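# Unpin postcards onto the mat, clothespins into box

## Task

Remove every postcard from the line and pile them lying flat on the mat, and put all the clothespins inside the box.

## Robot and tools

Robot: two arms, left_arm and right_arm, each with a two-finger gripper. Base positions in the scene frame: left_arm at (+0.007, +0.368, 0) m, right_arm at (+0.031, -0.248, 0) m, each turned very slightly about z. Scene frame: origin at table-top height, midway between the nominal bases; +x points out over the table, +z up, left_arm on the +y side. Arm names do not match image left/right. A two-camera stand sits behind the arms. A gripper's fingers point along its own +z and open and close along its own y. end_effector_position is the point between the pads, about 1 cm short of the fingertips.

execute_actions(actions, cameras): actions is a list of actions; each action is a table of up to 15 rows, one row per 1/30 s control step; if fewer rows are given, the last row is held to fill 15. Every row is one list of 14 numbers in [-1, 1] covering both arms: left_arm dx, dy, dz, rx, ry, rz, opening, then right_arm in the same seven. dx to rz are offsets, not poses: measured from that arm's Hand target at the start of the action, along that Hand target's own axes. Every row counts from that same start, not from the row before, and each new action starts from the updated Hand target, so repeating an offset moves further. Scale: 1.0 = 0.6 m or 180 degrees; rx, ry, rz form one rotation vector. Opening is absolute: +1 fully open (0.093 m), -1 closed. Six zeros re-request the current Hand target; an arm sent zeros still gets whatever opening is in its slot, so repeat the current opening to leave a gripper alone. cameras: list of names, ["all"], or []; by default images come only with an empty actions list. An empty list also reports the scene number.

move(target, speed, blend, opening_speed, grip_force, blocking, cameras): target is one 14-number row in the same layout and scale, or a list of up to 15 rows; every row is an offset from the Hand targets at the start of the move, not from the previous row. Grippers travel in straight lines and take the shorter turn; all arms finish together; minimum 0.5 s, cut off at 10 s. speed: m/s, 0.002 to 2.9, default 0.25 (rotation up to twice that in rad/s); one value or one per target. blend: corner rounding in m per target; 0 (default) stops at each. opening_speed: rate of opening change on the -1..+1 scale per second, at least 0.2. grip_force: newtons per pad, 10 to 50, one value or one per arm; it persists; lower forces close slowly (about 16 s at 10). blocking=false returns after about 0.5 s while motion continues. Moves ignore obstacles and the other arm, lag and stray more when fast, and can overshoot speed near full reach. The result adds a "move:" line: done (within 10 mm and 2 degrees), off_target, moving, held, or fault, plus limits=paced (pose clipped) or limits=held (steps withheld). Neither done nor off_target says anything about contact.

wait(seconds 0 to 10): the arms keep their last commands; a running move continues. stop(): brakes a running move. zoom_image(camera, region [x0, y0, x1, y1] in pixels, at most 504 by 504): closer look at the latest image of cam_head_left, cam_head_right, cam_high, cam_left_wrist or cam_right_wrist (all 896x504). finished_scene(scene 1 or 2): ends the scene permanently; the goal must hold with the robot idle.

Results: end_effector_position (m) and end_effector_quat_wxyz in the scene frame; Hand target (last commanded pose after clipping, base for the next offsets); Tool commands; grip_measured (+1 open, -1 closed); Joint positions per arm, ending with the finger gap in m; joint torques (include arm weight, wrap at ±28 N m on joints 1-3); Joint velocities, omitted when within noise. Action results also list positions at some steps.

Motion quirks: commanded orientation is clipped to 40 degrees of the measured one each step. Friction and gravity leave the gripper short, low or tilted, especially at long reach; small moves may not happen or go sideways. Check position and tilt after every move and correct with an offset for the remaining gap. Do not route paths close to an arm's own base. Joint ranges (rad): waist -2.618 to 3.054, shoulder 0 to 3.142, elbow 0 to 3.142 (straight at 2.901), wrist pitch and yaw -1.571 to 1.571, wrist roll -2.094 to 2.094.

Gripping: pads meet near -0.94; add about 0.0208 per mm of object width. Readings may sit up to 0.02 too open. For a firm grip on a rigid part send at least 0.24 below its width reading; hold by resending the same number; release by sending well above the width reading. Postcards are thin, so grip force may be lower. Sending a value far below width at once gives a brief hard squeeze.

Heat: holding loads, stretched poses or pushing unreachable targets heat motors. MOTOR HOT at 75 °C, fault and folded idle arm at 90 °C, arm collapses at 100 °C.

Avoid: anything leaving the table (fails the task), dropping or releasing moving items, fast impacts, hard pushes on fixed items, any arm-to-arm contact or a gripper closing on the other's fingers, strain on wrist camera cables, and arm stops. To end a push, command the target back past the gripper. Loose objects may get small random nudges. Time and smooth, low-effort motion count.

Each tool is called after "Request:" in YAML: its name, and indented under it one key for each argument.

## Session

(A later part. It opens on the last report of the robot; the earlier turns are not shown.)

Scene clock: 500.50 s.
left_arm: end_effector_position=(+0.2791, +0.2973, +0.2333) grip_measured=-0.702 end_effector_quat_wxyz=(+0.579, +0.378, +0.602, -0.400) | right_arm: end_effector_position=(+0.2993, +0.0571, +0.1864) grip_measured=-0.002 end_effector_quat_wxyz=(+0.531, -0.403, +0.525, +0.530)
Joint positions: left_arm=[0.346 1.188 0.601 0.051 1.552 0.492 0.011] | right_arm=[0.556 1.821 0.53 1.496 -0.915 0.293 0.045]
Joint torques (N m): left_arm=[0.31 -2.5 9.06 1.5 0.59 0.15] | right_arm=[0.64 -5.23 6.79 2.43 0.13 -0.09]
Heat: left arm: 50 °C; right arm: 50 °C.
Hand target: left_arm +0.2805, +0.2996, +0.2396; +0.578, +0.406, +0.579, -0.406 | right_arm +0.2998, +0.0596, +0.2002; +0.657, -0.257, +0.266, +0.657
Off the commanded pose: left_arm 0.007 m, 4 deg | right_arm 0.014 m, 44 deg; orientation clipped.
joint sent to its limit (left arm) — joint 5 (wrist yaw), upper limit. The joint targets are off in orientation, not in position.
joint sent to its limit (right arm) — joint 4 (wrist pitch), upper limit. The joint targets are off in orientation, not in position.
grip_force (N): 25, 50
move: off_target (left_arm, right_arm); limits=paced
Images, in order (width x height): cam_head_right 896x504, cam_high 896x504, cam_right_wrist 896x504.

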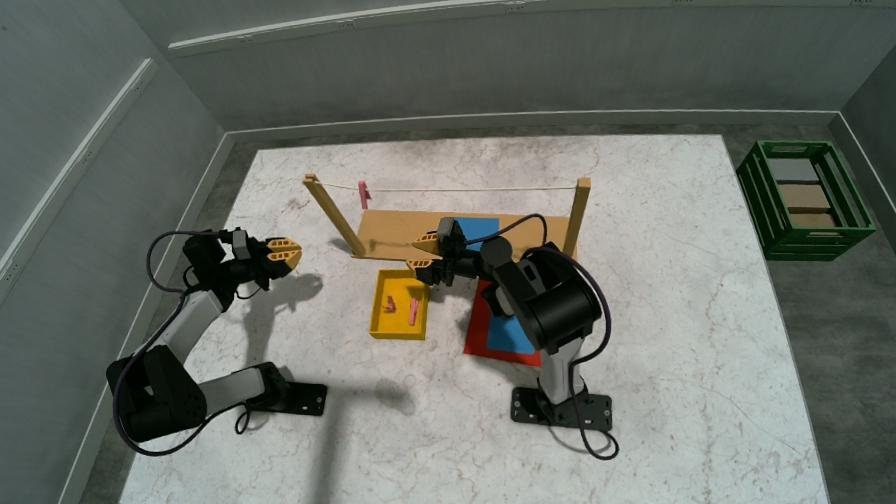

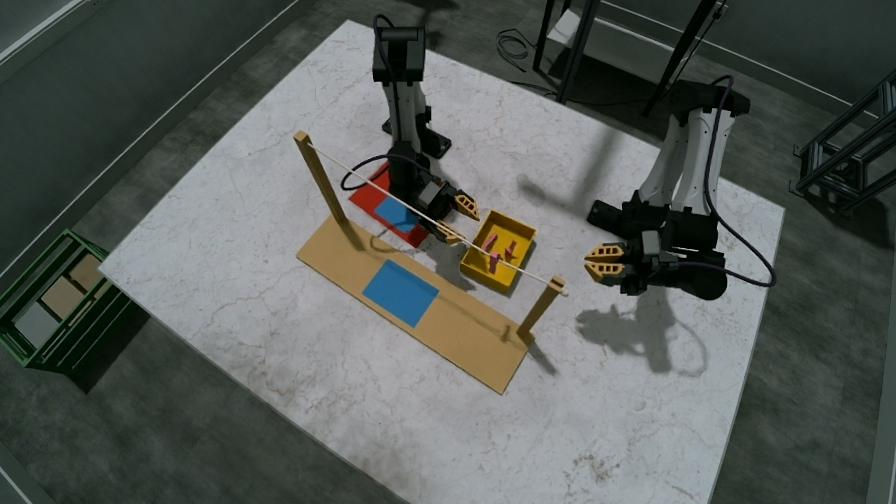

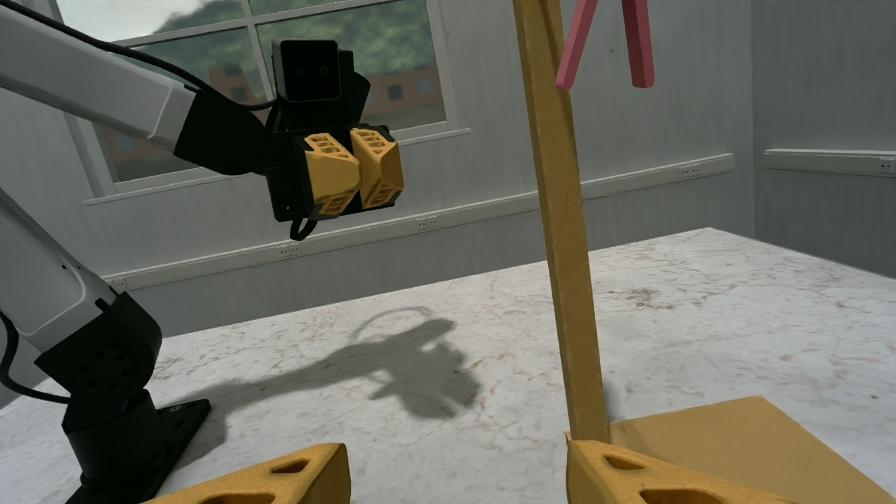

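Request:
move:
  target: [-0.10,-0.062,0.22,-0.302,0.302,0.43,1.0,-0.458,0.064,-0.389,0.62,0.152,-0.27,0.0]
  speed: 0.25
  cameras: ["all"]

Scene clock: 535.60 s.
left_arm: end_effector_position=(+0.2896, +0.1633, +0.2979) grip_measured=+1.000 end_effector_quat_wxyz=(+0.499, +0.506, +0.499, +0.495) | right_arm: end_effector_position=(+0.2597, -0.2972, +0.2068) grip_measured=-0.002 end_effector_quat_wxyz=(+0.676, +0.173, +0.693, -0.182)
Joint positions: left_arm=[-1.101 1.149 0.698 0.428 -1.047 1.553 0.093] | right_arm=[0.418 0.249 0.143 0.076 0.883 0.005 0.045]
Joint torques (N m): left_arm=[-0.2 -2.33 8.31 2.11 -0.05 -0.04] | right_arm=[-0.59 2.93 11.37 1.83 0.08 -0.24]
Heat: left arm: 51 °C; right arm: 53 °C.
Hand target: left_arm +0.2904, +0.1627, +0.2995; +0.500, +0.501, +0.501, +0.498 | right_arm +0.2597, -0.3003, +0.2199; +0.683, +0.182, +0.683, -0.183
Off the commanded pose: left_arm 0.002 m, 1 deg | right_arm 0.014 m, 2 deg.
grip_force (N): 25, 50
move: off_target (right_arm)

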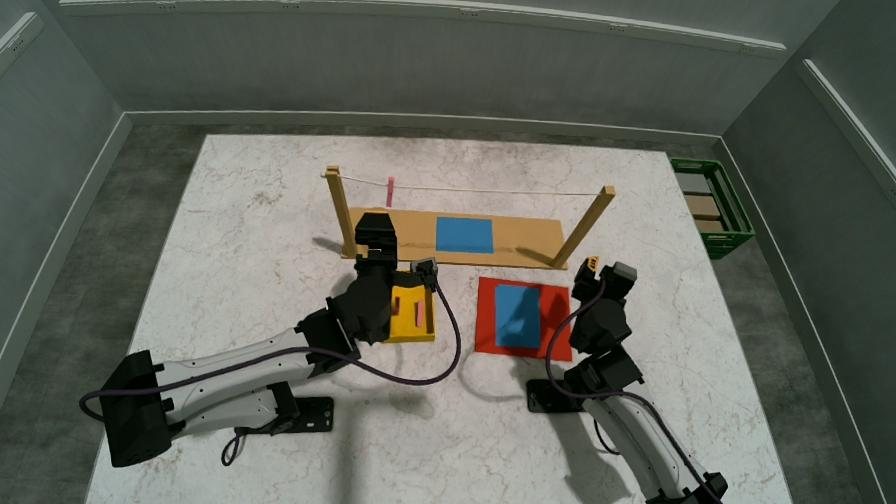

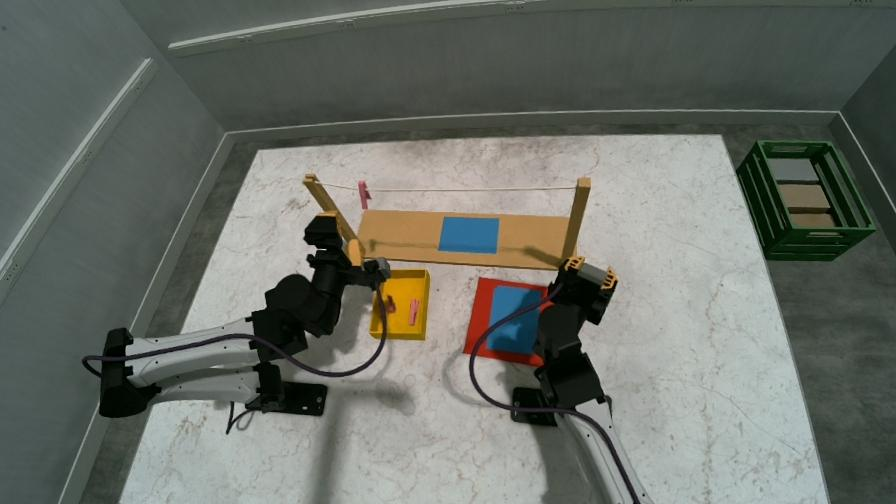

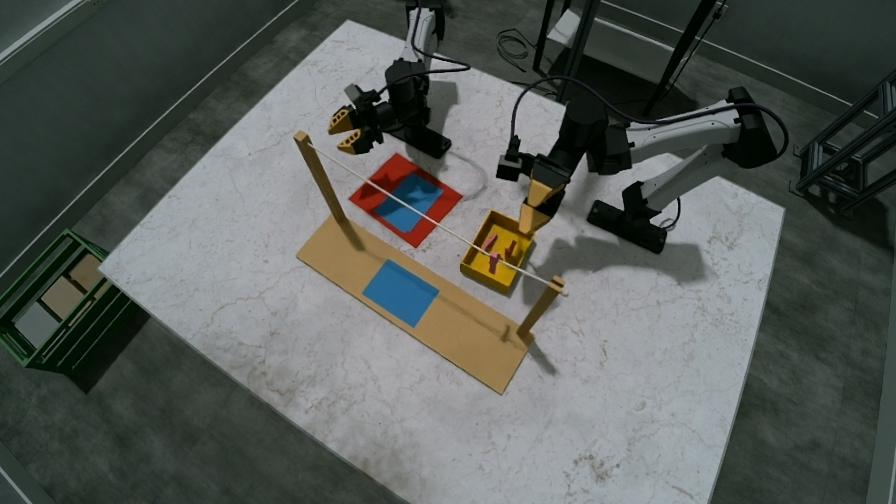

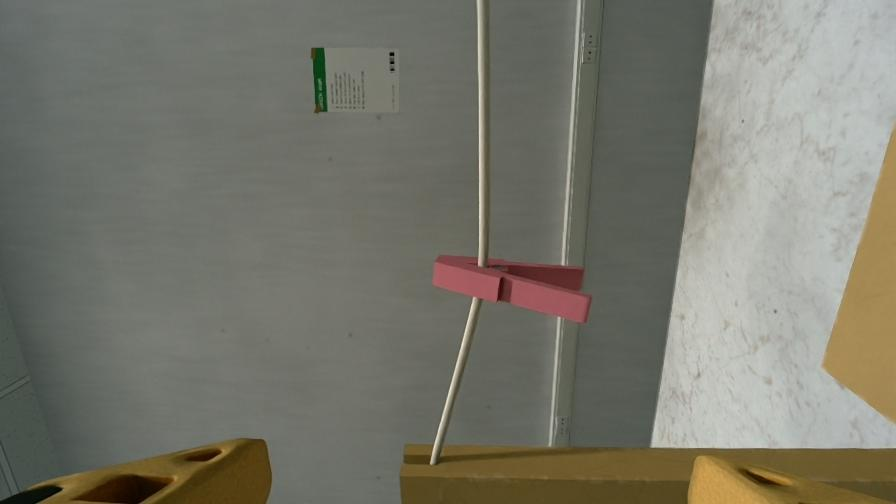

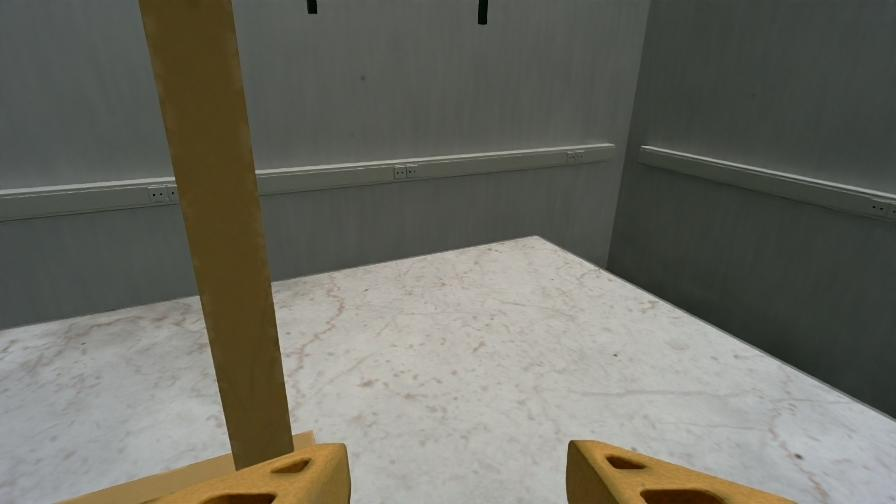

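Request:
move:
  target: [0.002,-0.1275,0.063,-0.25,0,0,1.0,0,0,0,0,0,0,0.0]
  speed: 0.2
  cameras: ["cam_left_wrist","cam_high","cam_head_right"]

Scene clock: 557.67 s.
left_arm: end_effector_position=(+0.3302, +0.1627, +0.2122) grip_measured=+1.000 end_effector_quat_wxyz=(+0.539, +0.505, +0.399, +0.543) | right_arm: end_effector_position=(+0.2597, -0.2972, +0.2068) grip_measured=-0.002 end_effector_quat_wxyz=(+0.676, +0.173, +0.692, -0.182)
Joint positions: left_arm=[-0.911 1.625 0.394 1.465 -0.741 1.851 0.093] | right_arm=[0.418 0.249 0.143 0.077 0.883 0.005 0.045]
Joint torques (N m): left_arm=[0.34 -4.03 5.11 2.78 0.39 -0.32] | right_arm=[-0.64 2.99 11.37 1.84 0.07 -0.23]
Heat: left arm: 49 °C; right arm: 58 °C.
Hand target: left_arm +0.3280, +0.1638, +0.2230; +0.654, +0.271, +0.272, +0.652 | right_arm +0.2597, -0.3003, +0.2199; +0.683, +0.182, +0.683, -0.183
Off the commanded pose: left_arm 0.011 m, 36 deg | right_arm 0.013 m, 2 deg.
joint sent to its limit (left arm) — joint 4 (wrist pitch), upper limit. The joint targets are off in orientation, not in position.
grip_force (N): 25, 50
move: off_target (left_arm, right_arm)
Images, in order (width x height): cam_head_right 896x504, cam_high 896x504, cam_left_wrist 896x504.

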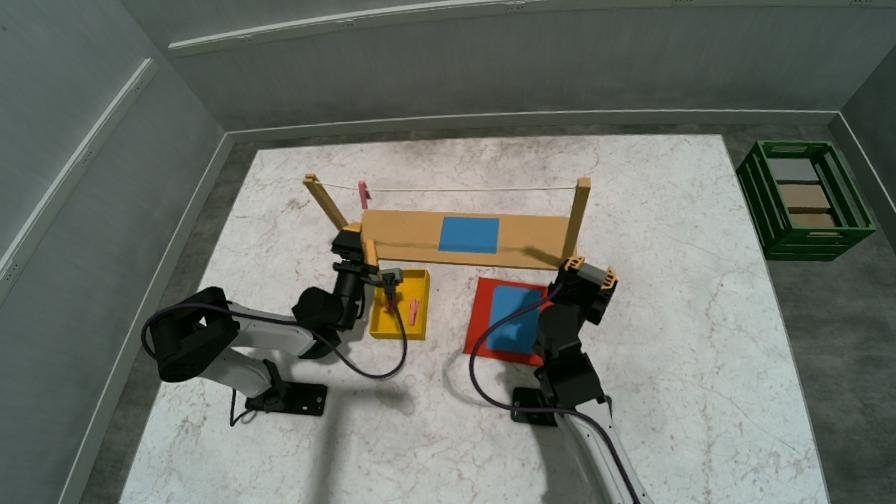

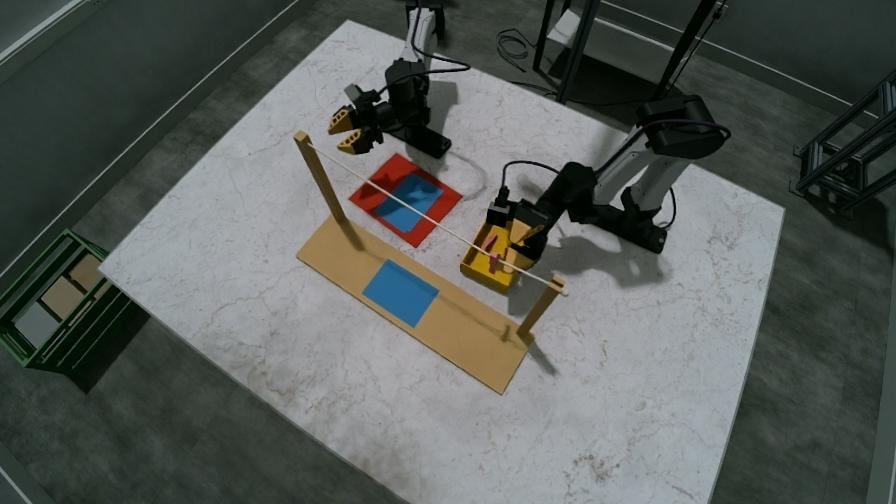

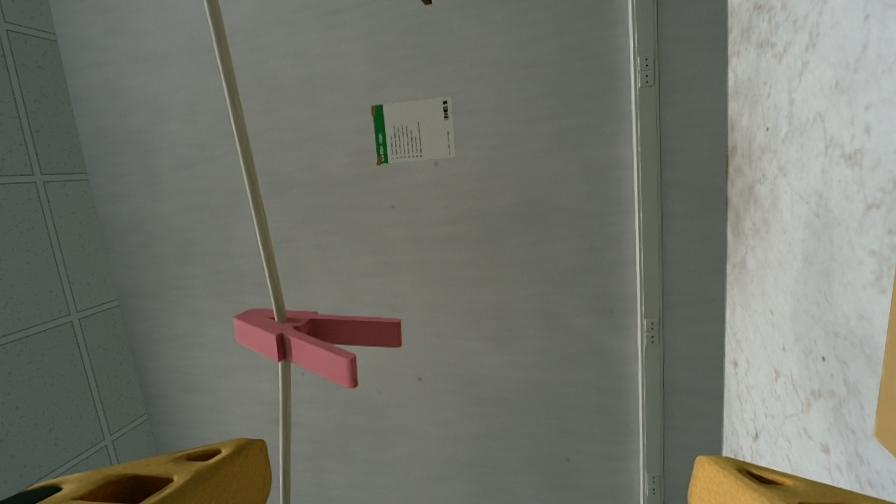

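Request:
move:
  target: [0,0.05,0.05,0,0,0,1.0,0,0,0,0,0,0,0.0]
  speed: 0.15
  cameras: ["cam_left_wrist"]

Scene clock: 563.87 s.
left_arm: end_effector_position=(+0.3317, +0.1614, +0.2330) grip_measured=+1.000 end_effector_quat_wxyz=(+0.551, +0.498, +0.377, +0.554) | right_arm: end_effector_position=(+0.2597, -0.2972, +0.2068) grip_measured=-0.002 end_effector_quat_wxyz=(+0.676, +0.173, +0.692, -0.182)
Joint positions: left_arm=[-0.894 1.588 0.413 1.465 -0.695 1.899 0.093] | right_arm=[0.418 0.249 0.143 0.077 0.883 0.005 0.045]
Joint torques (N m): left_arm=[0.36 -6.89 7.47 2.76 0.46 -0.05] | right_arm=[-0.65 2.97 11.36 1.83 0.07 -0.22]
Heat: left arm: 48 °C; right arm: 59 °C.
Hand target: left_arm +0.3281, +0.1639, +0.2655; +0.654, +0.271, +0.272, +0.652 | right_arm +0.2597, -0.3003, +0.2199; +0.683, +0.182, +0.683, -0.183
Off the commanded pose: left_arm 0.033 m, 33 deg | right_arm 0.013 m, 2 deg.
joint sent to its limit (left arm) — joint 4 (wrist pitch), upper limit. The joint targets are off in orientation, not in position.
grip_force (N): 25, 50
move: off_target (left_arm, right_arm)
Images, in order (width x height): cam_left_wrist 896x504.

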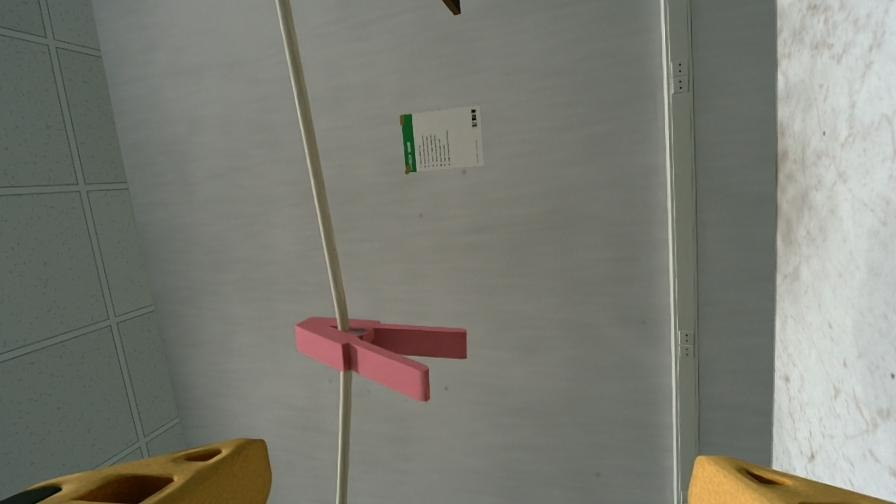

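Request:
move:
  target: [0,-0.02,0.055,0.083,0,0,1.0,0,0,0,0,0,0,0.0]
  speed: 0.12
  cameras: ["cam_left_wrist","cam_head_right"]

Scene clock: 579.63 s.
left_arm: end_effector_position=(+0.3608, +0.1627, +0.2616) grip_measured=+1.000 end_effector_quat_wxyz=(+0.560, +0.454, +0.392, +0.571) | right_arm: end_effector_position=(+0.2597, -0.2972, +0.2068) grip_measured=-0.002 end_effector_quat_wxyz=(+0.676, +0.173, +0.692, -0.182)
Joint positions: left_arm=[-0.835 1.642 0.551 1.465 -0.694 1.899 0.093] | right_arm=[0.418 0.249 0.143 0.077 0.883 0.005 0.045]
Joint torques (N m): left_arm=[0.29 -4.55 7.9 2.68 0.36 -0.13] | right_arm=[-0.58 2.92 11.33 1.83 0.08 -0.22]
Heat: left arm: 46 °C; right arm: 62 °C.
Hand target: left_arm +0.3600, +0.1639, +0.2802; +0.613, +0.354, +0.355, +0.611 | right_arm +0.2597, -0.3003, +0.2199; +0.683, +0.182, +0.683, -0.183
Off the commanded pose: left_arm 0.019 m, 14 deg | right_arm 0.013 m, 2 deg.
joint sent to its limit (left arm) — joint 4 (wrist pitch), upper limit. The joint targets are off in orientation, not in position.
grip_force (N): 25, 50
move: off_target (left_arm, right_arm)
Images, in order (width x height): cam_head_right 896x504, cam_left_wrist 896x504.

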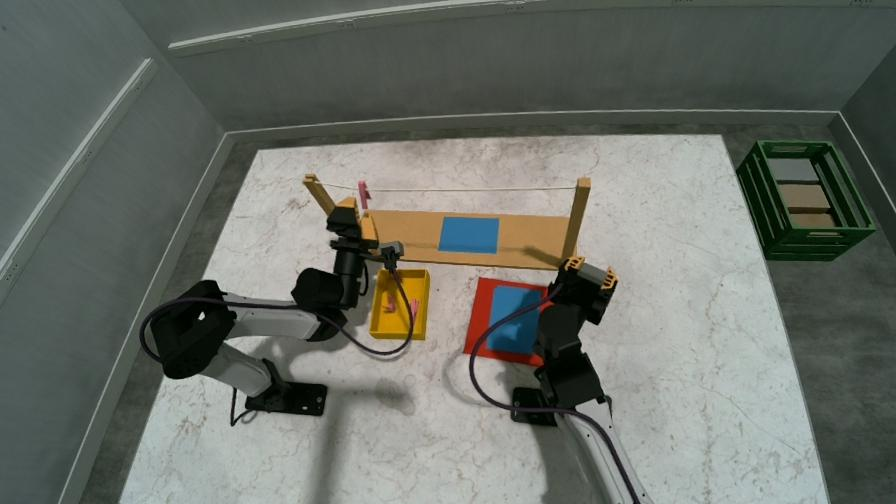

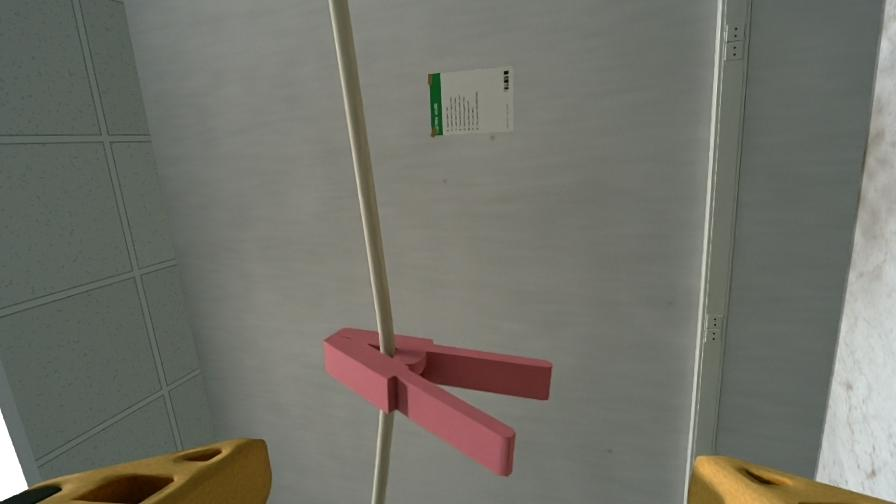

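Request:
move:
  target: [0,0.018,0.012,0.072,0,0,1.0,0,0,0,0,0,0,0.0]
  speed: 0.12
  cameras: ["cam_left_wrist"]

Scene clock: 592.17 s.
left_arm: end_effector_position=(+0.3623, +0.1628, +0.2809) grip_measured=+1.000 end_effector_quat_wxyz=(+0.558, +0.436, +0.414, +0.572) | right_arm: end_effector_position=(+0.2597, -0.2972, +0.2068) grip_measured=-0.002 end_effector_quat_wxyz=(+0.676, +0.173, +0.692, -0.182)
Joint positions: left_arm=[-0.852 1.596 0.609 1.377 -0.756 1.884 0.093] | right_arm=[0.418 0.249 0.143 0.077 0.883 0.005 0.045]
Joint torques (N m): left_arm=[-0.53 -7.54 8.14 1.69 0.13 -0.31] | right_arm=[-0.61 2.97 11.38 1.83 0.07 -0.23]
Heat: left arm: 47 °C; right arm: 63 °C.
Hand target: left_arm +0.3609, +0.1639, +0.2932; +0.569, +0.420, +0.421, +0.567 | right_arm +0.2597, -0.3003, +0.2199; +0.683, +0.182, +0.683, -0.183
Off the commanded pose: left_arm 0.012 m, 2 deg | right_arm 0.013 m, 2 deg.
grip_force (N): 25, 50
move: off_target (left_arm, right_arm)
Images, in order (width x height): cam_left_wrist 896x504.

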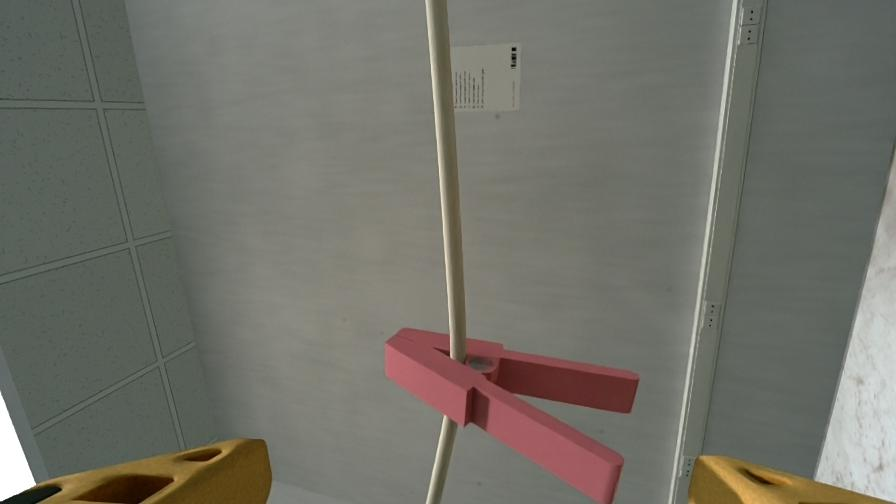

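Request:
move:
  target: [0,-0.0107,0.0594,0,0,0,1.0,0,0,0,0,0,0,0.0]
  speed: 0.08
  cameras: ["cam_left_wrist","cam_high","cam_head_right"]

Scene clock: 595.80 s.
left_arm: end_effector_position=(+0.3919, +0.1695, +0.2961) grip_measured=+1.000 end_effector_quat_wxyz=(+0.562, +0.419, +0.424, +0.574) | right_arm: end_effector_position=(+0.2597, -0.2972, +0.2068) grip_measured=-0.002 end_effector_quat_wxyz=(+0.676, +0.173, +0.692, -0.182)
Joint positions: left_arm=[-0.775 1.631 0.713 1.311 -0.709 1.84 0.093] | right_arm=[0.418 0.249 0.143 0.077 0.883 0.005 0.045]
Joint torques (N m): left_arm=[0.23 -5.11 8.83 1.68 0.41 -0.31] | right_arm=[-0.61 2.95 11.36 1.83 0.07 -0.23]
Heat: left arm: 47 °C; right arm: 64 °C.
Hand target: left_arm +0.3968, +0.1638, +0.2974; +0.569, +0.420, +0.421, +0.567 | right_arm +0.2597, -0.3003, +0.2199; +0.683, +0.182, +0.683, -0.183
Off the commanded pose: left_arm 0.008 m, 1 deg | right_arm 0.013 m, 2 deg.
grip_force (N): 25, 50
move: off_target (right_arm)
Images, in order (width x height): cam_head_right 896x504, cam_high 896x504, cam_left_wrist 896x504.

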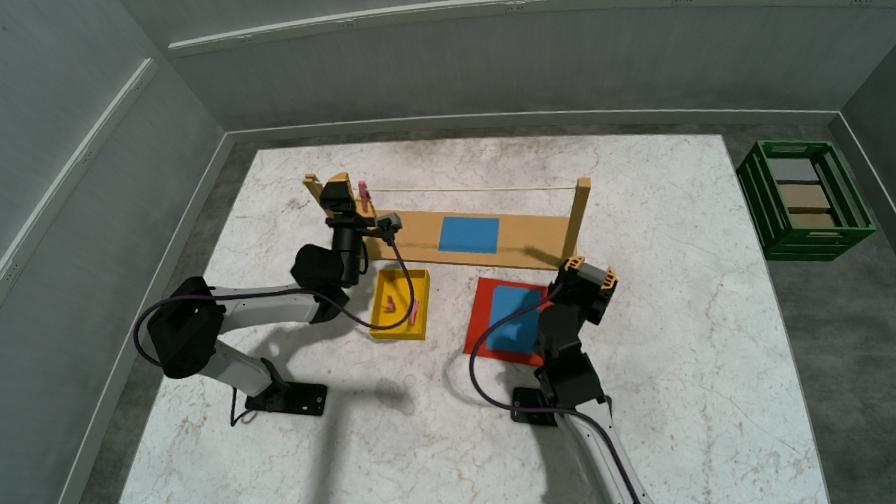

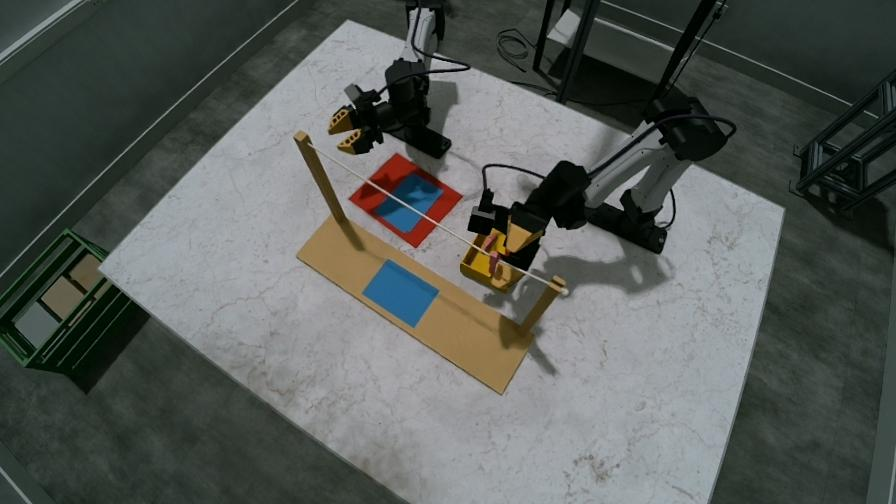

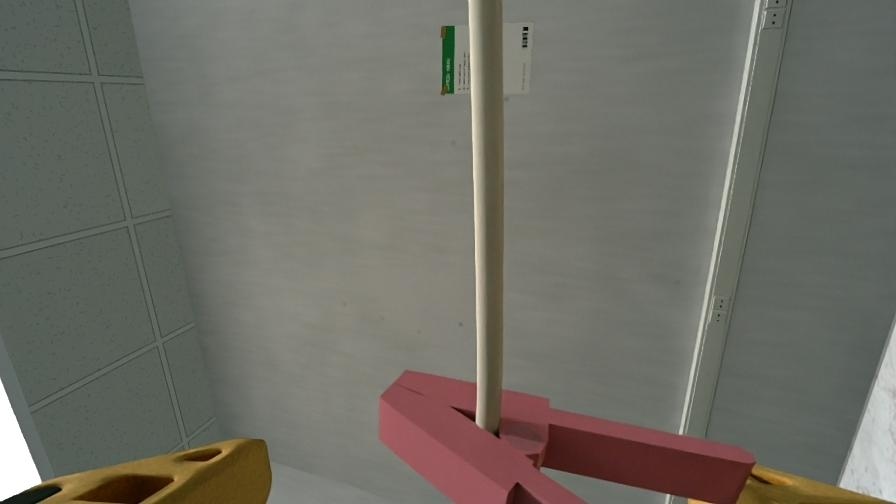

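Request:
move:
  target: [0,0.0287,-0.0263,0,0,0,1.0,0,0,0,0,0,0,0.0]
  speed: 0.05
  cameras: ["cam_left_wrist"]

Scene clock: 602.90 s.
left_arm: end_effector_position=(+0.3804, +0.1605, +0.3061) grip_measured=+1.000 end_effector_quat_wxyz=(+0.572, +0.422, +0.419, +0.565) | right_arm: end_effector_position=(+0.2597, -0.2972, +0.2068) grip_measured=-0.002 end_effector_quat_wxyz=(+0.676, +0.173, +0.692, -0.182)
Joint positions: left_arm=[-0.813 1.587 0.713 1.275 -0.72 1.839 0.093] | right_arm=[0.418 0.249 0.143 0.077 0.883 0.005 0.045]
Joint torques (N m): left_arm=[-0.44 -7.98 6.28 1.7 0.12 -0.05] | right_arm=[-0.59 2.95 11.34 1.83 0.07 -0.23]
Heat: left arm: 47 °C; right arm: 64 °C.
Hand target: left_arm +0.3767, +0.1639, +0.3094; +0.569, +0.420, +0.421, +0.567 | right_arm +0.2597, -0.3003, +0.2199; +0.683, +0.182, +0.683, -0.183
Off the commanded pose: left_arm 0.006 m, 1 deg | right_arm 0.013 m, 2 deg.
grip_force (N): 25, 50
move: off_target (right_arm)
Images, in order (width x height): cam_left_wrist 896x504.

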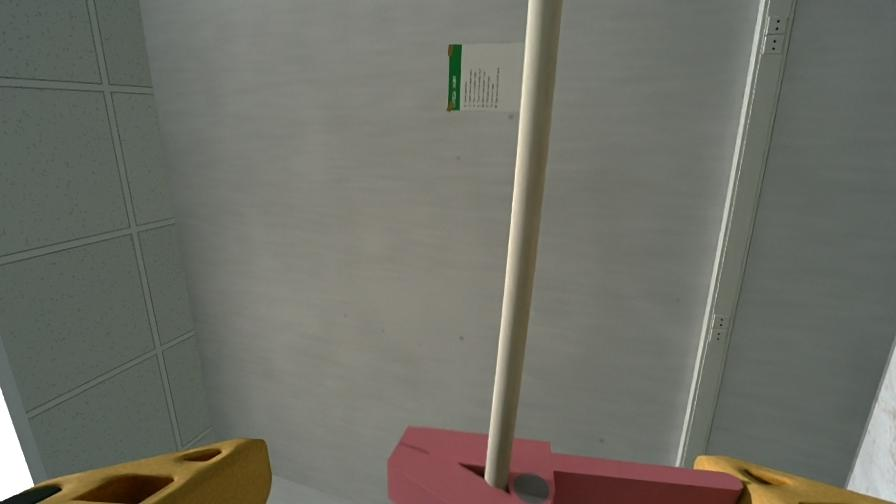

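Request:
move:
  target: [0.01,0.0,0.03,0,0,0,1.0,0,0,0,0,0,0,0.0]
  speed: 0.05
  cameras: ["cam_left_wrist","cam_head_right","cam_head_left","cam_high"]

Request:
zoom_image:
  camera: "cam_head_right"
  region: [290, 160, 430, 250]

Request:
zoom_image:
  camera: "cam_high"
  region: [460, 190, 590, 300]

Scene clock: 608.87 s.
left_arm: end_effector_position=(+0.3928, +0.1721, +0.3028) grip_measured=+1.000 end_effector_quat_wxyz=(+0.554, +0.429, +0.424, +0.574) | right_arm: end_effector_position=(+0.2597, -0.2972, +0.2068) grip_measured=-0.002 end_effector_quat_wxyz=(+0.676, +0.173, +0.692, -0.182)
Joint positions: left_arm=[-0.767 1.587 0.725 1.227 -0.701 1.836 0.093] | right_arm=[0.418 0.249 0.143 0.077 0.883 0.005 0.045]
Joint torques (N m): left_arm=[0.25 -7.09 9.02 1.67 0.47 -0.3] | right_arm=[-0.61 2.95 11.37 1.82 0.07 -0.22]
Heat: left arm: 47 °C; right arm: 65 °C.
Hand target: left_arm +0.3939, +0.1699, +0.3145; +0.569, +0.420, +0.421, +0.567 | right_arm +0.2597, -0.3003, +0.2199; +0.683, +0.182, +0.683, -0.183
Off the commanded pose: left_arm 0.012 m, 2 deg | right_arm 0.013 m, 2 deg.
grip_force (N): 25, 50
move: off_target (left_arm, right_arm)
Images, in order (width x height): cam_head_left 896x504, cam_head_right 896x504, cam_high 896x504, cam_left_wrist 896x504.

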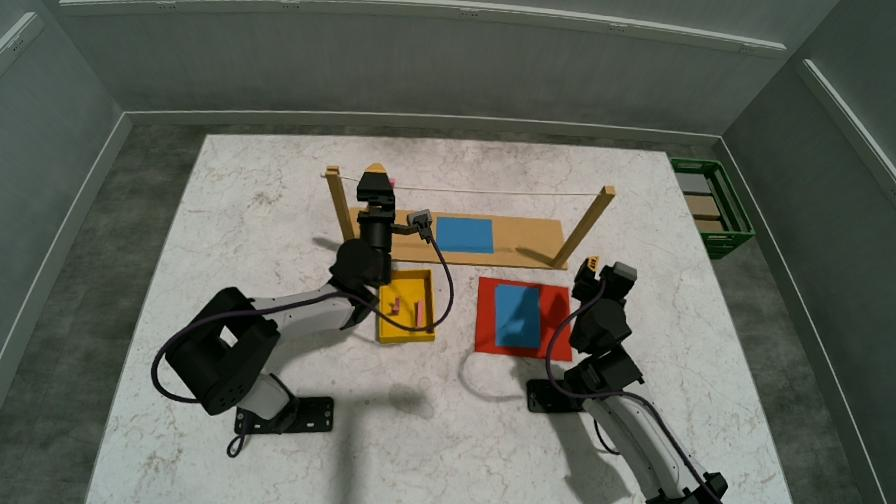

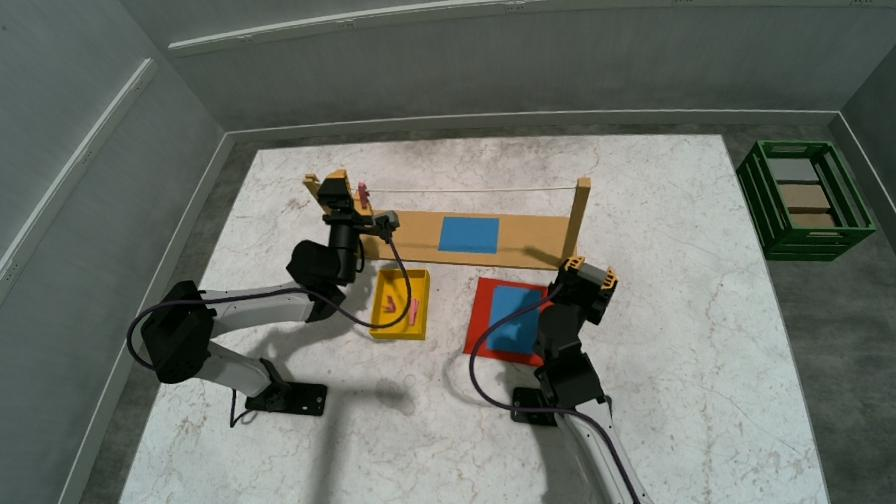

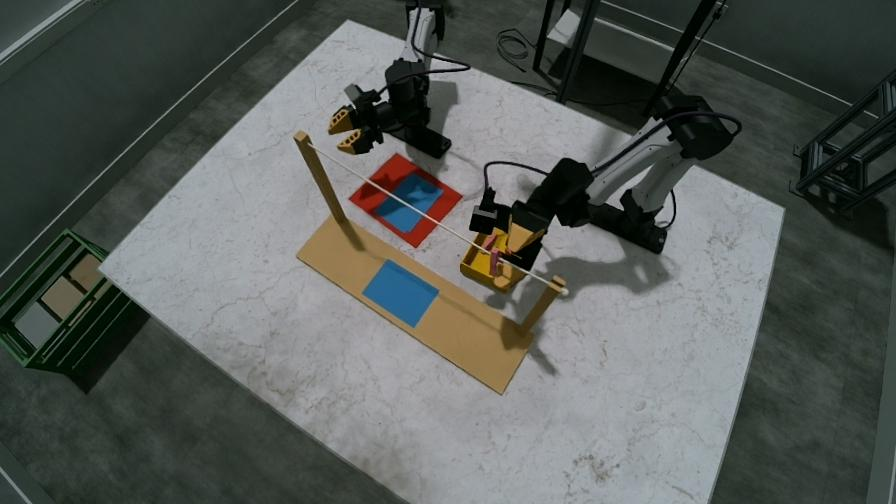

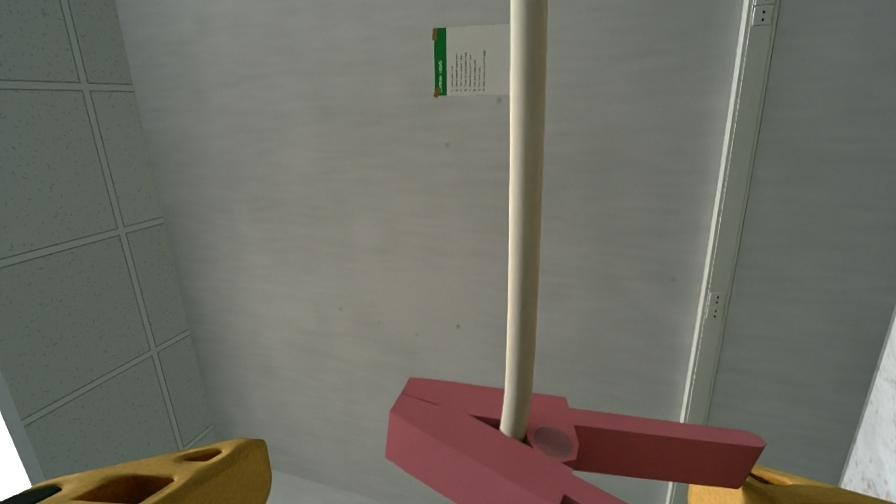

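Scaled by 3.600 from the camera's 896x504 image, which has a finer 1280x720 frame.

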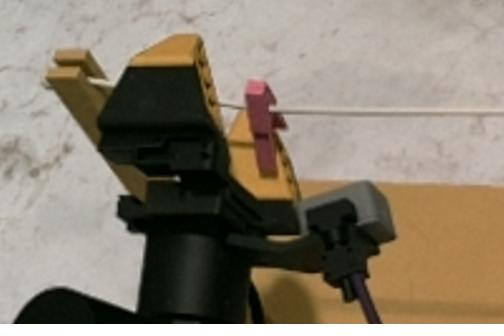

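Scaled by 3.877 from the camera's 896x504 image, which has a finer 1280x720 frame.

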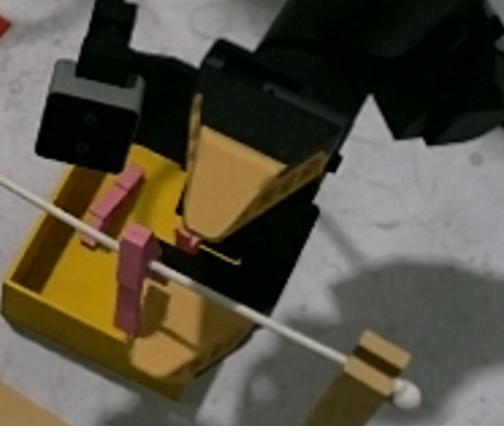

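Request:
execute_actions:
  actions: []
  cameras: ["cam_head_left","cam_head_right","cam_left_wrist"]

Request:
zoom_image:
  camera: "cam_head_right"
  region: [300, 60, 500, 180]

Request:
zoom_image:
  camera: "cam_head_left"
  region: [330, 60, 530, 180]

Scene clock: 623.40 s.
left_arm: end_effector_position=(+0.3929, +0.1720, +0.3027) grip_measured=+1.000 end_effector_quat_wxyz=(+0.554, +0.429, +0.424, +0.574) | right_arm: end_effector_position=(+0.2597, -0.2972, +0.2068) grip_measured=-0.002 end_effector_quat_wxyz=(+0.676, +0.173, +0.692, -0.182)
Joint positions: left_arm=[-0.767 1.587 0.725 1.227 -0.701 1.836 0.093] | right_arm=[0.418 0.249 0.143 0.077 0.883 0.005 0.045]
Joint velocities: within noise
Joint torques (N m): left_arm=[0.23 -7.06 9.01 1.73 0.43 -0.29] | right_arm=[-0.62 2.96 11.38 1.83 0.07 -0.23]
Heat: left arm: 49 °C; right arm: 66 °C.
Hand target: left_arm +0.3939, +0.1699, +0.3144; +0.569, +0.421, +0.421, +0.567 | right_arm +0.2597, -0.3003, +0.2199; +0.683, +0.182, +0.683, -0.183
Tool commands: left_gripper/opening=+1.0 right_gripper/opening=+0.0
Off the commanded pose: left_arm 0.012 m, 2 deg | right_arm 0.013 m, 2 deg.
grip_force (N): 25, 50
Images, in order (width x height): cam_head_left 896x504, cam_head_right 896x504, cam_left_wrist 896x504.

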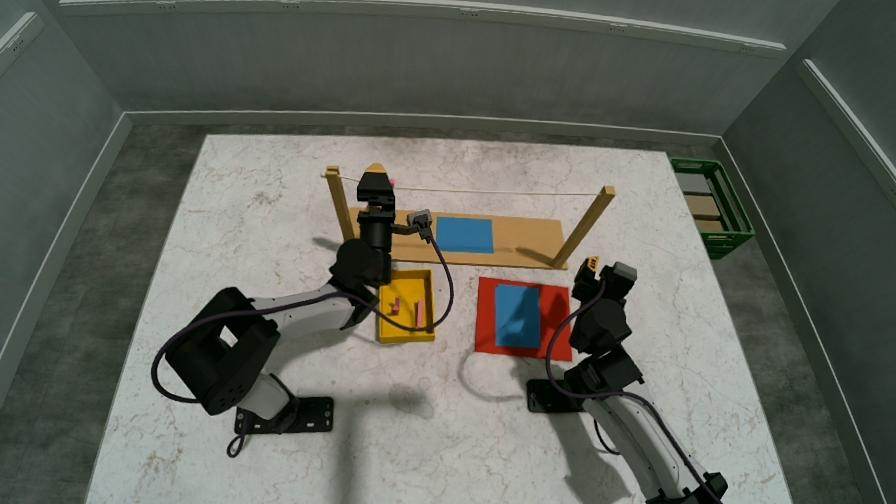

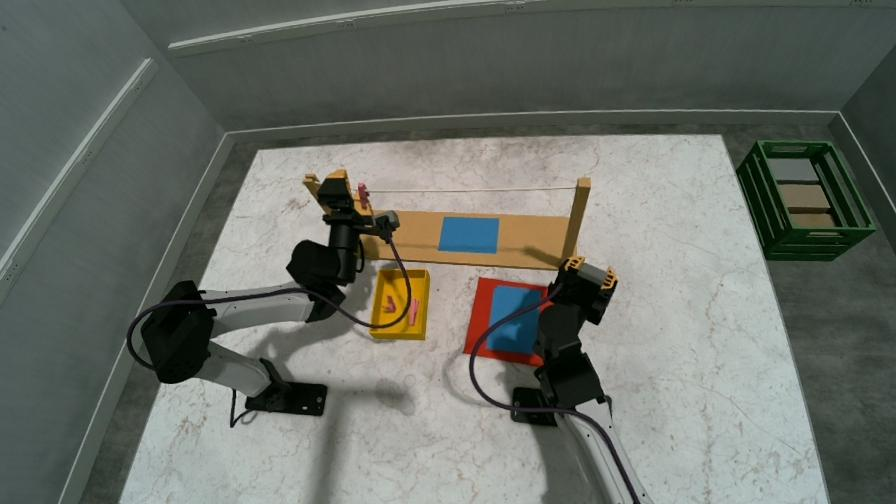

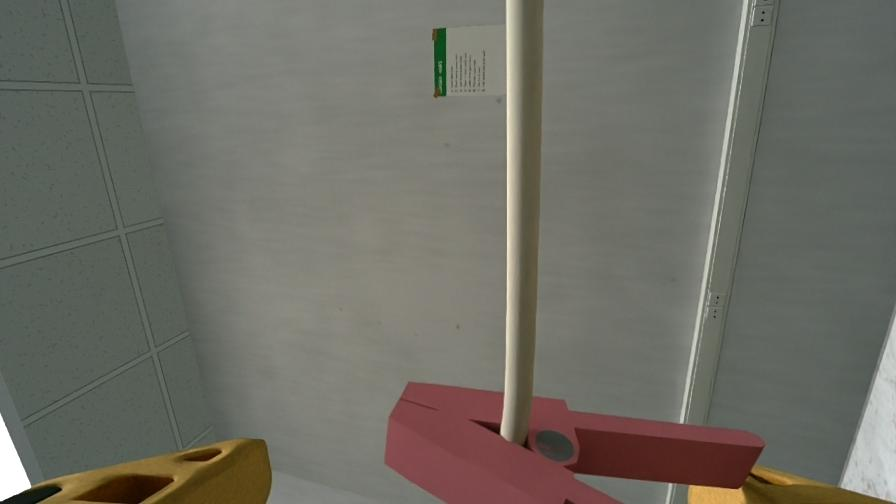

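Scaled by 2.520 from the camera's 896x504 image, which has a finer 1280x720 frame.

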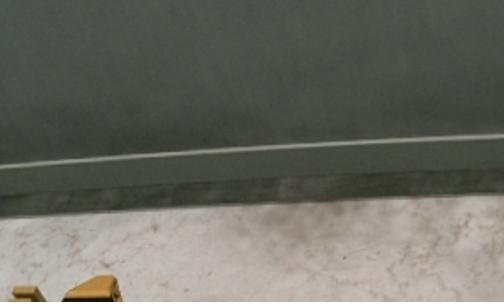

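Scaled by 2.520 from the camera's 896x504 image, which has a finer 1280x720 frame.

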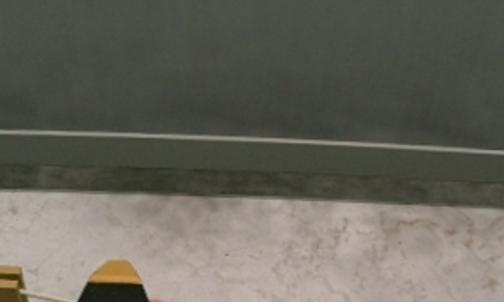

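Request:
zoom_image:
  camera: "cam_head_right"
  region: [290, 150, 430, 230]

Request:
zoom_image:
  camera: "cam_head_left"
  region: [310, 150, 450, 230]

Scaled by 3.600 from the camera's 896x504 image, which has a finer 1280x720 frame.

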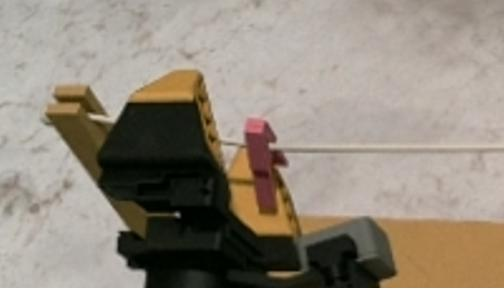

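Scaled by 3.600 from the camera's 896x504 image, which has a finer 1280x720 frame.

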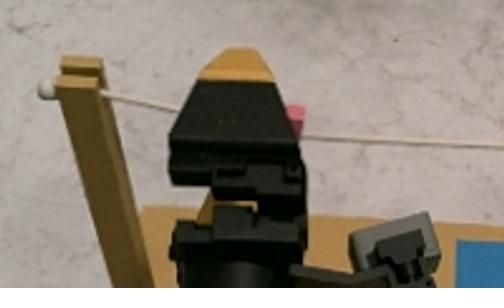

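Request:
move:
  target:
    - [0,0,-0.2,0,0,0,1.0,0,0,0,0,0,0,0]
    - [0.217,-0.064,-0.217,0.3727,-0.241,-0.4833,0.5,0,0,0,0,0,0,0]
  blend: [0.02,0]
  speed: [0.12,0.3]
  cameras: ["cam_head_right","cam_high"]

Scene clock: 668.00 s.
left_arm: end_effector_position=(+0.2791, +0.2979, +0.2330) grip_measured=+0.502 end_effector_quat_wxyz=(+0.587, +0.390, +0.594, -0.387) | right_arm: end_effector_position=(+0.2597, -0.2972, +0.2069) grip_measured=-0.002 end_effector_quat_wxyz=(+0.677, +0.173, +0.692, -0.182)
Joint positions: left_arm=[0.348 1.191 0.613 -0.001 1.552 0.576 0.069] | right_arm=[0.418 0.249 0.143 0.077 0.883 0.005 0.045]
Joint torques (N m): left_arm=[0.25 -2.37 9.57 1.28 0.62 -0.1] | right_arm=[-0.62 2.96 11.37 1.82 0.07 -0.23]
Heat: left arm: 51 °C; right arm: 68 °C.
Hand target: left_arm +0.2807, +0.3000, +0.2396; +0.579, +0.406, +0.579, -0.405 | right_arm +0.2597, -0.3003, +0.2199; +0.683, +0.182, +0.683, -0.183
Off the commanded pose: left_arm 0.007 m, 3 deg | right_arm 0.013 m, 2 deg.
joint sent to its limit (left arm) — joint 5 (wrist yaw), upper limit. The joint targets are off in orientation, not in position.
grip_force (N): 25, 50
move: off_target (left_arm, right_arm); target 2's new opening was sent with left_arm's hand 0.007 m and 3 deg from that target
Images, in order (width x height): cam_head_right 896x504, cam_high 896x504.

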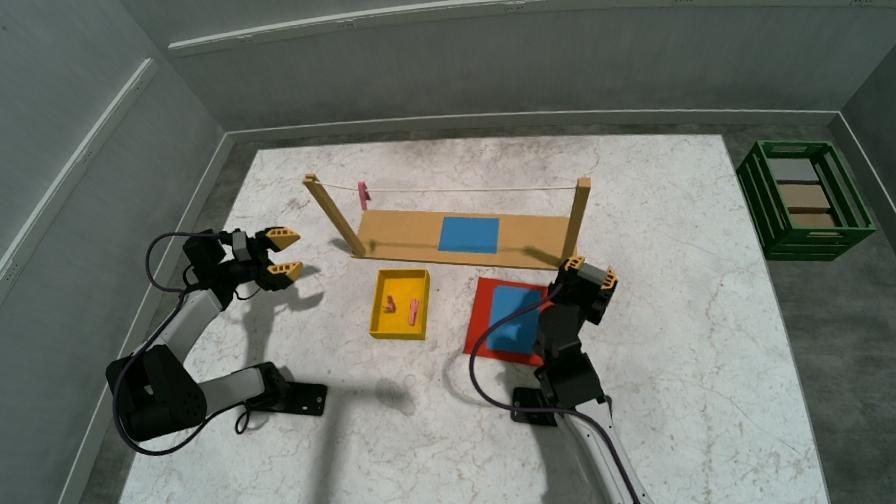

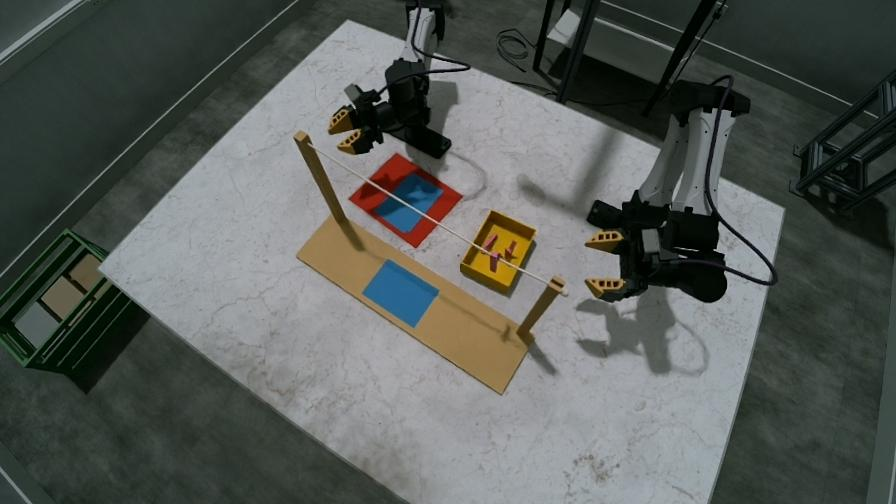

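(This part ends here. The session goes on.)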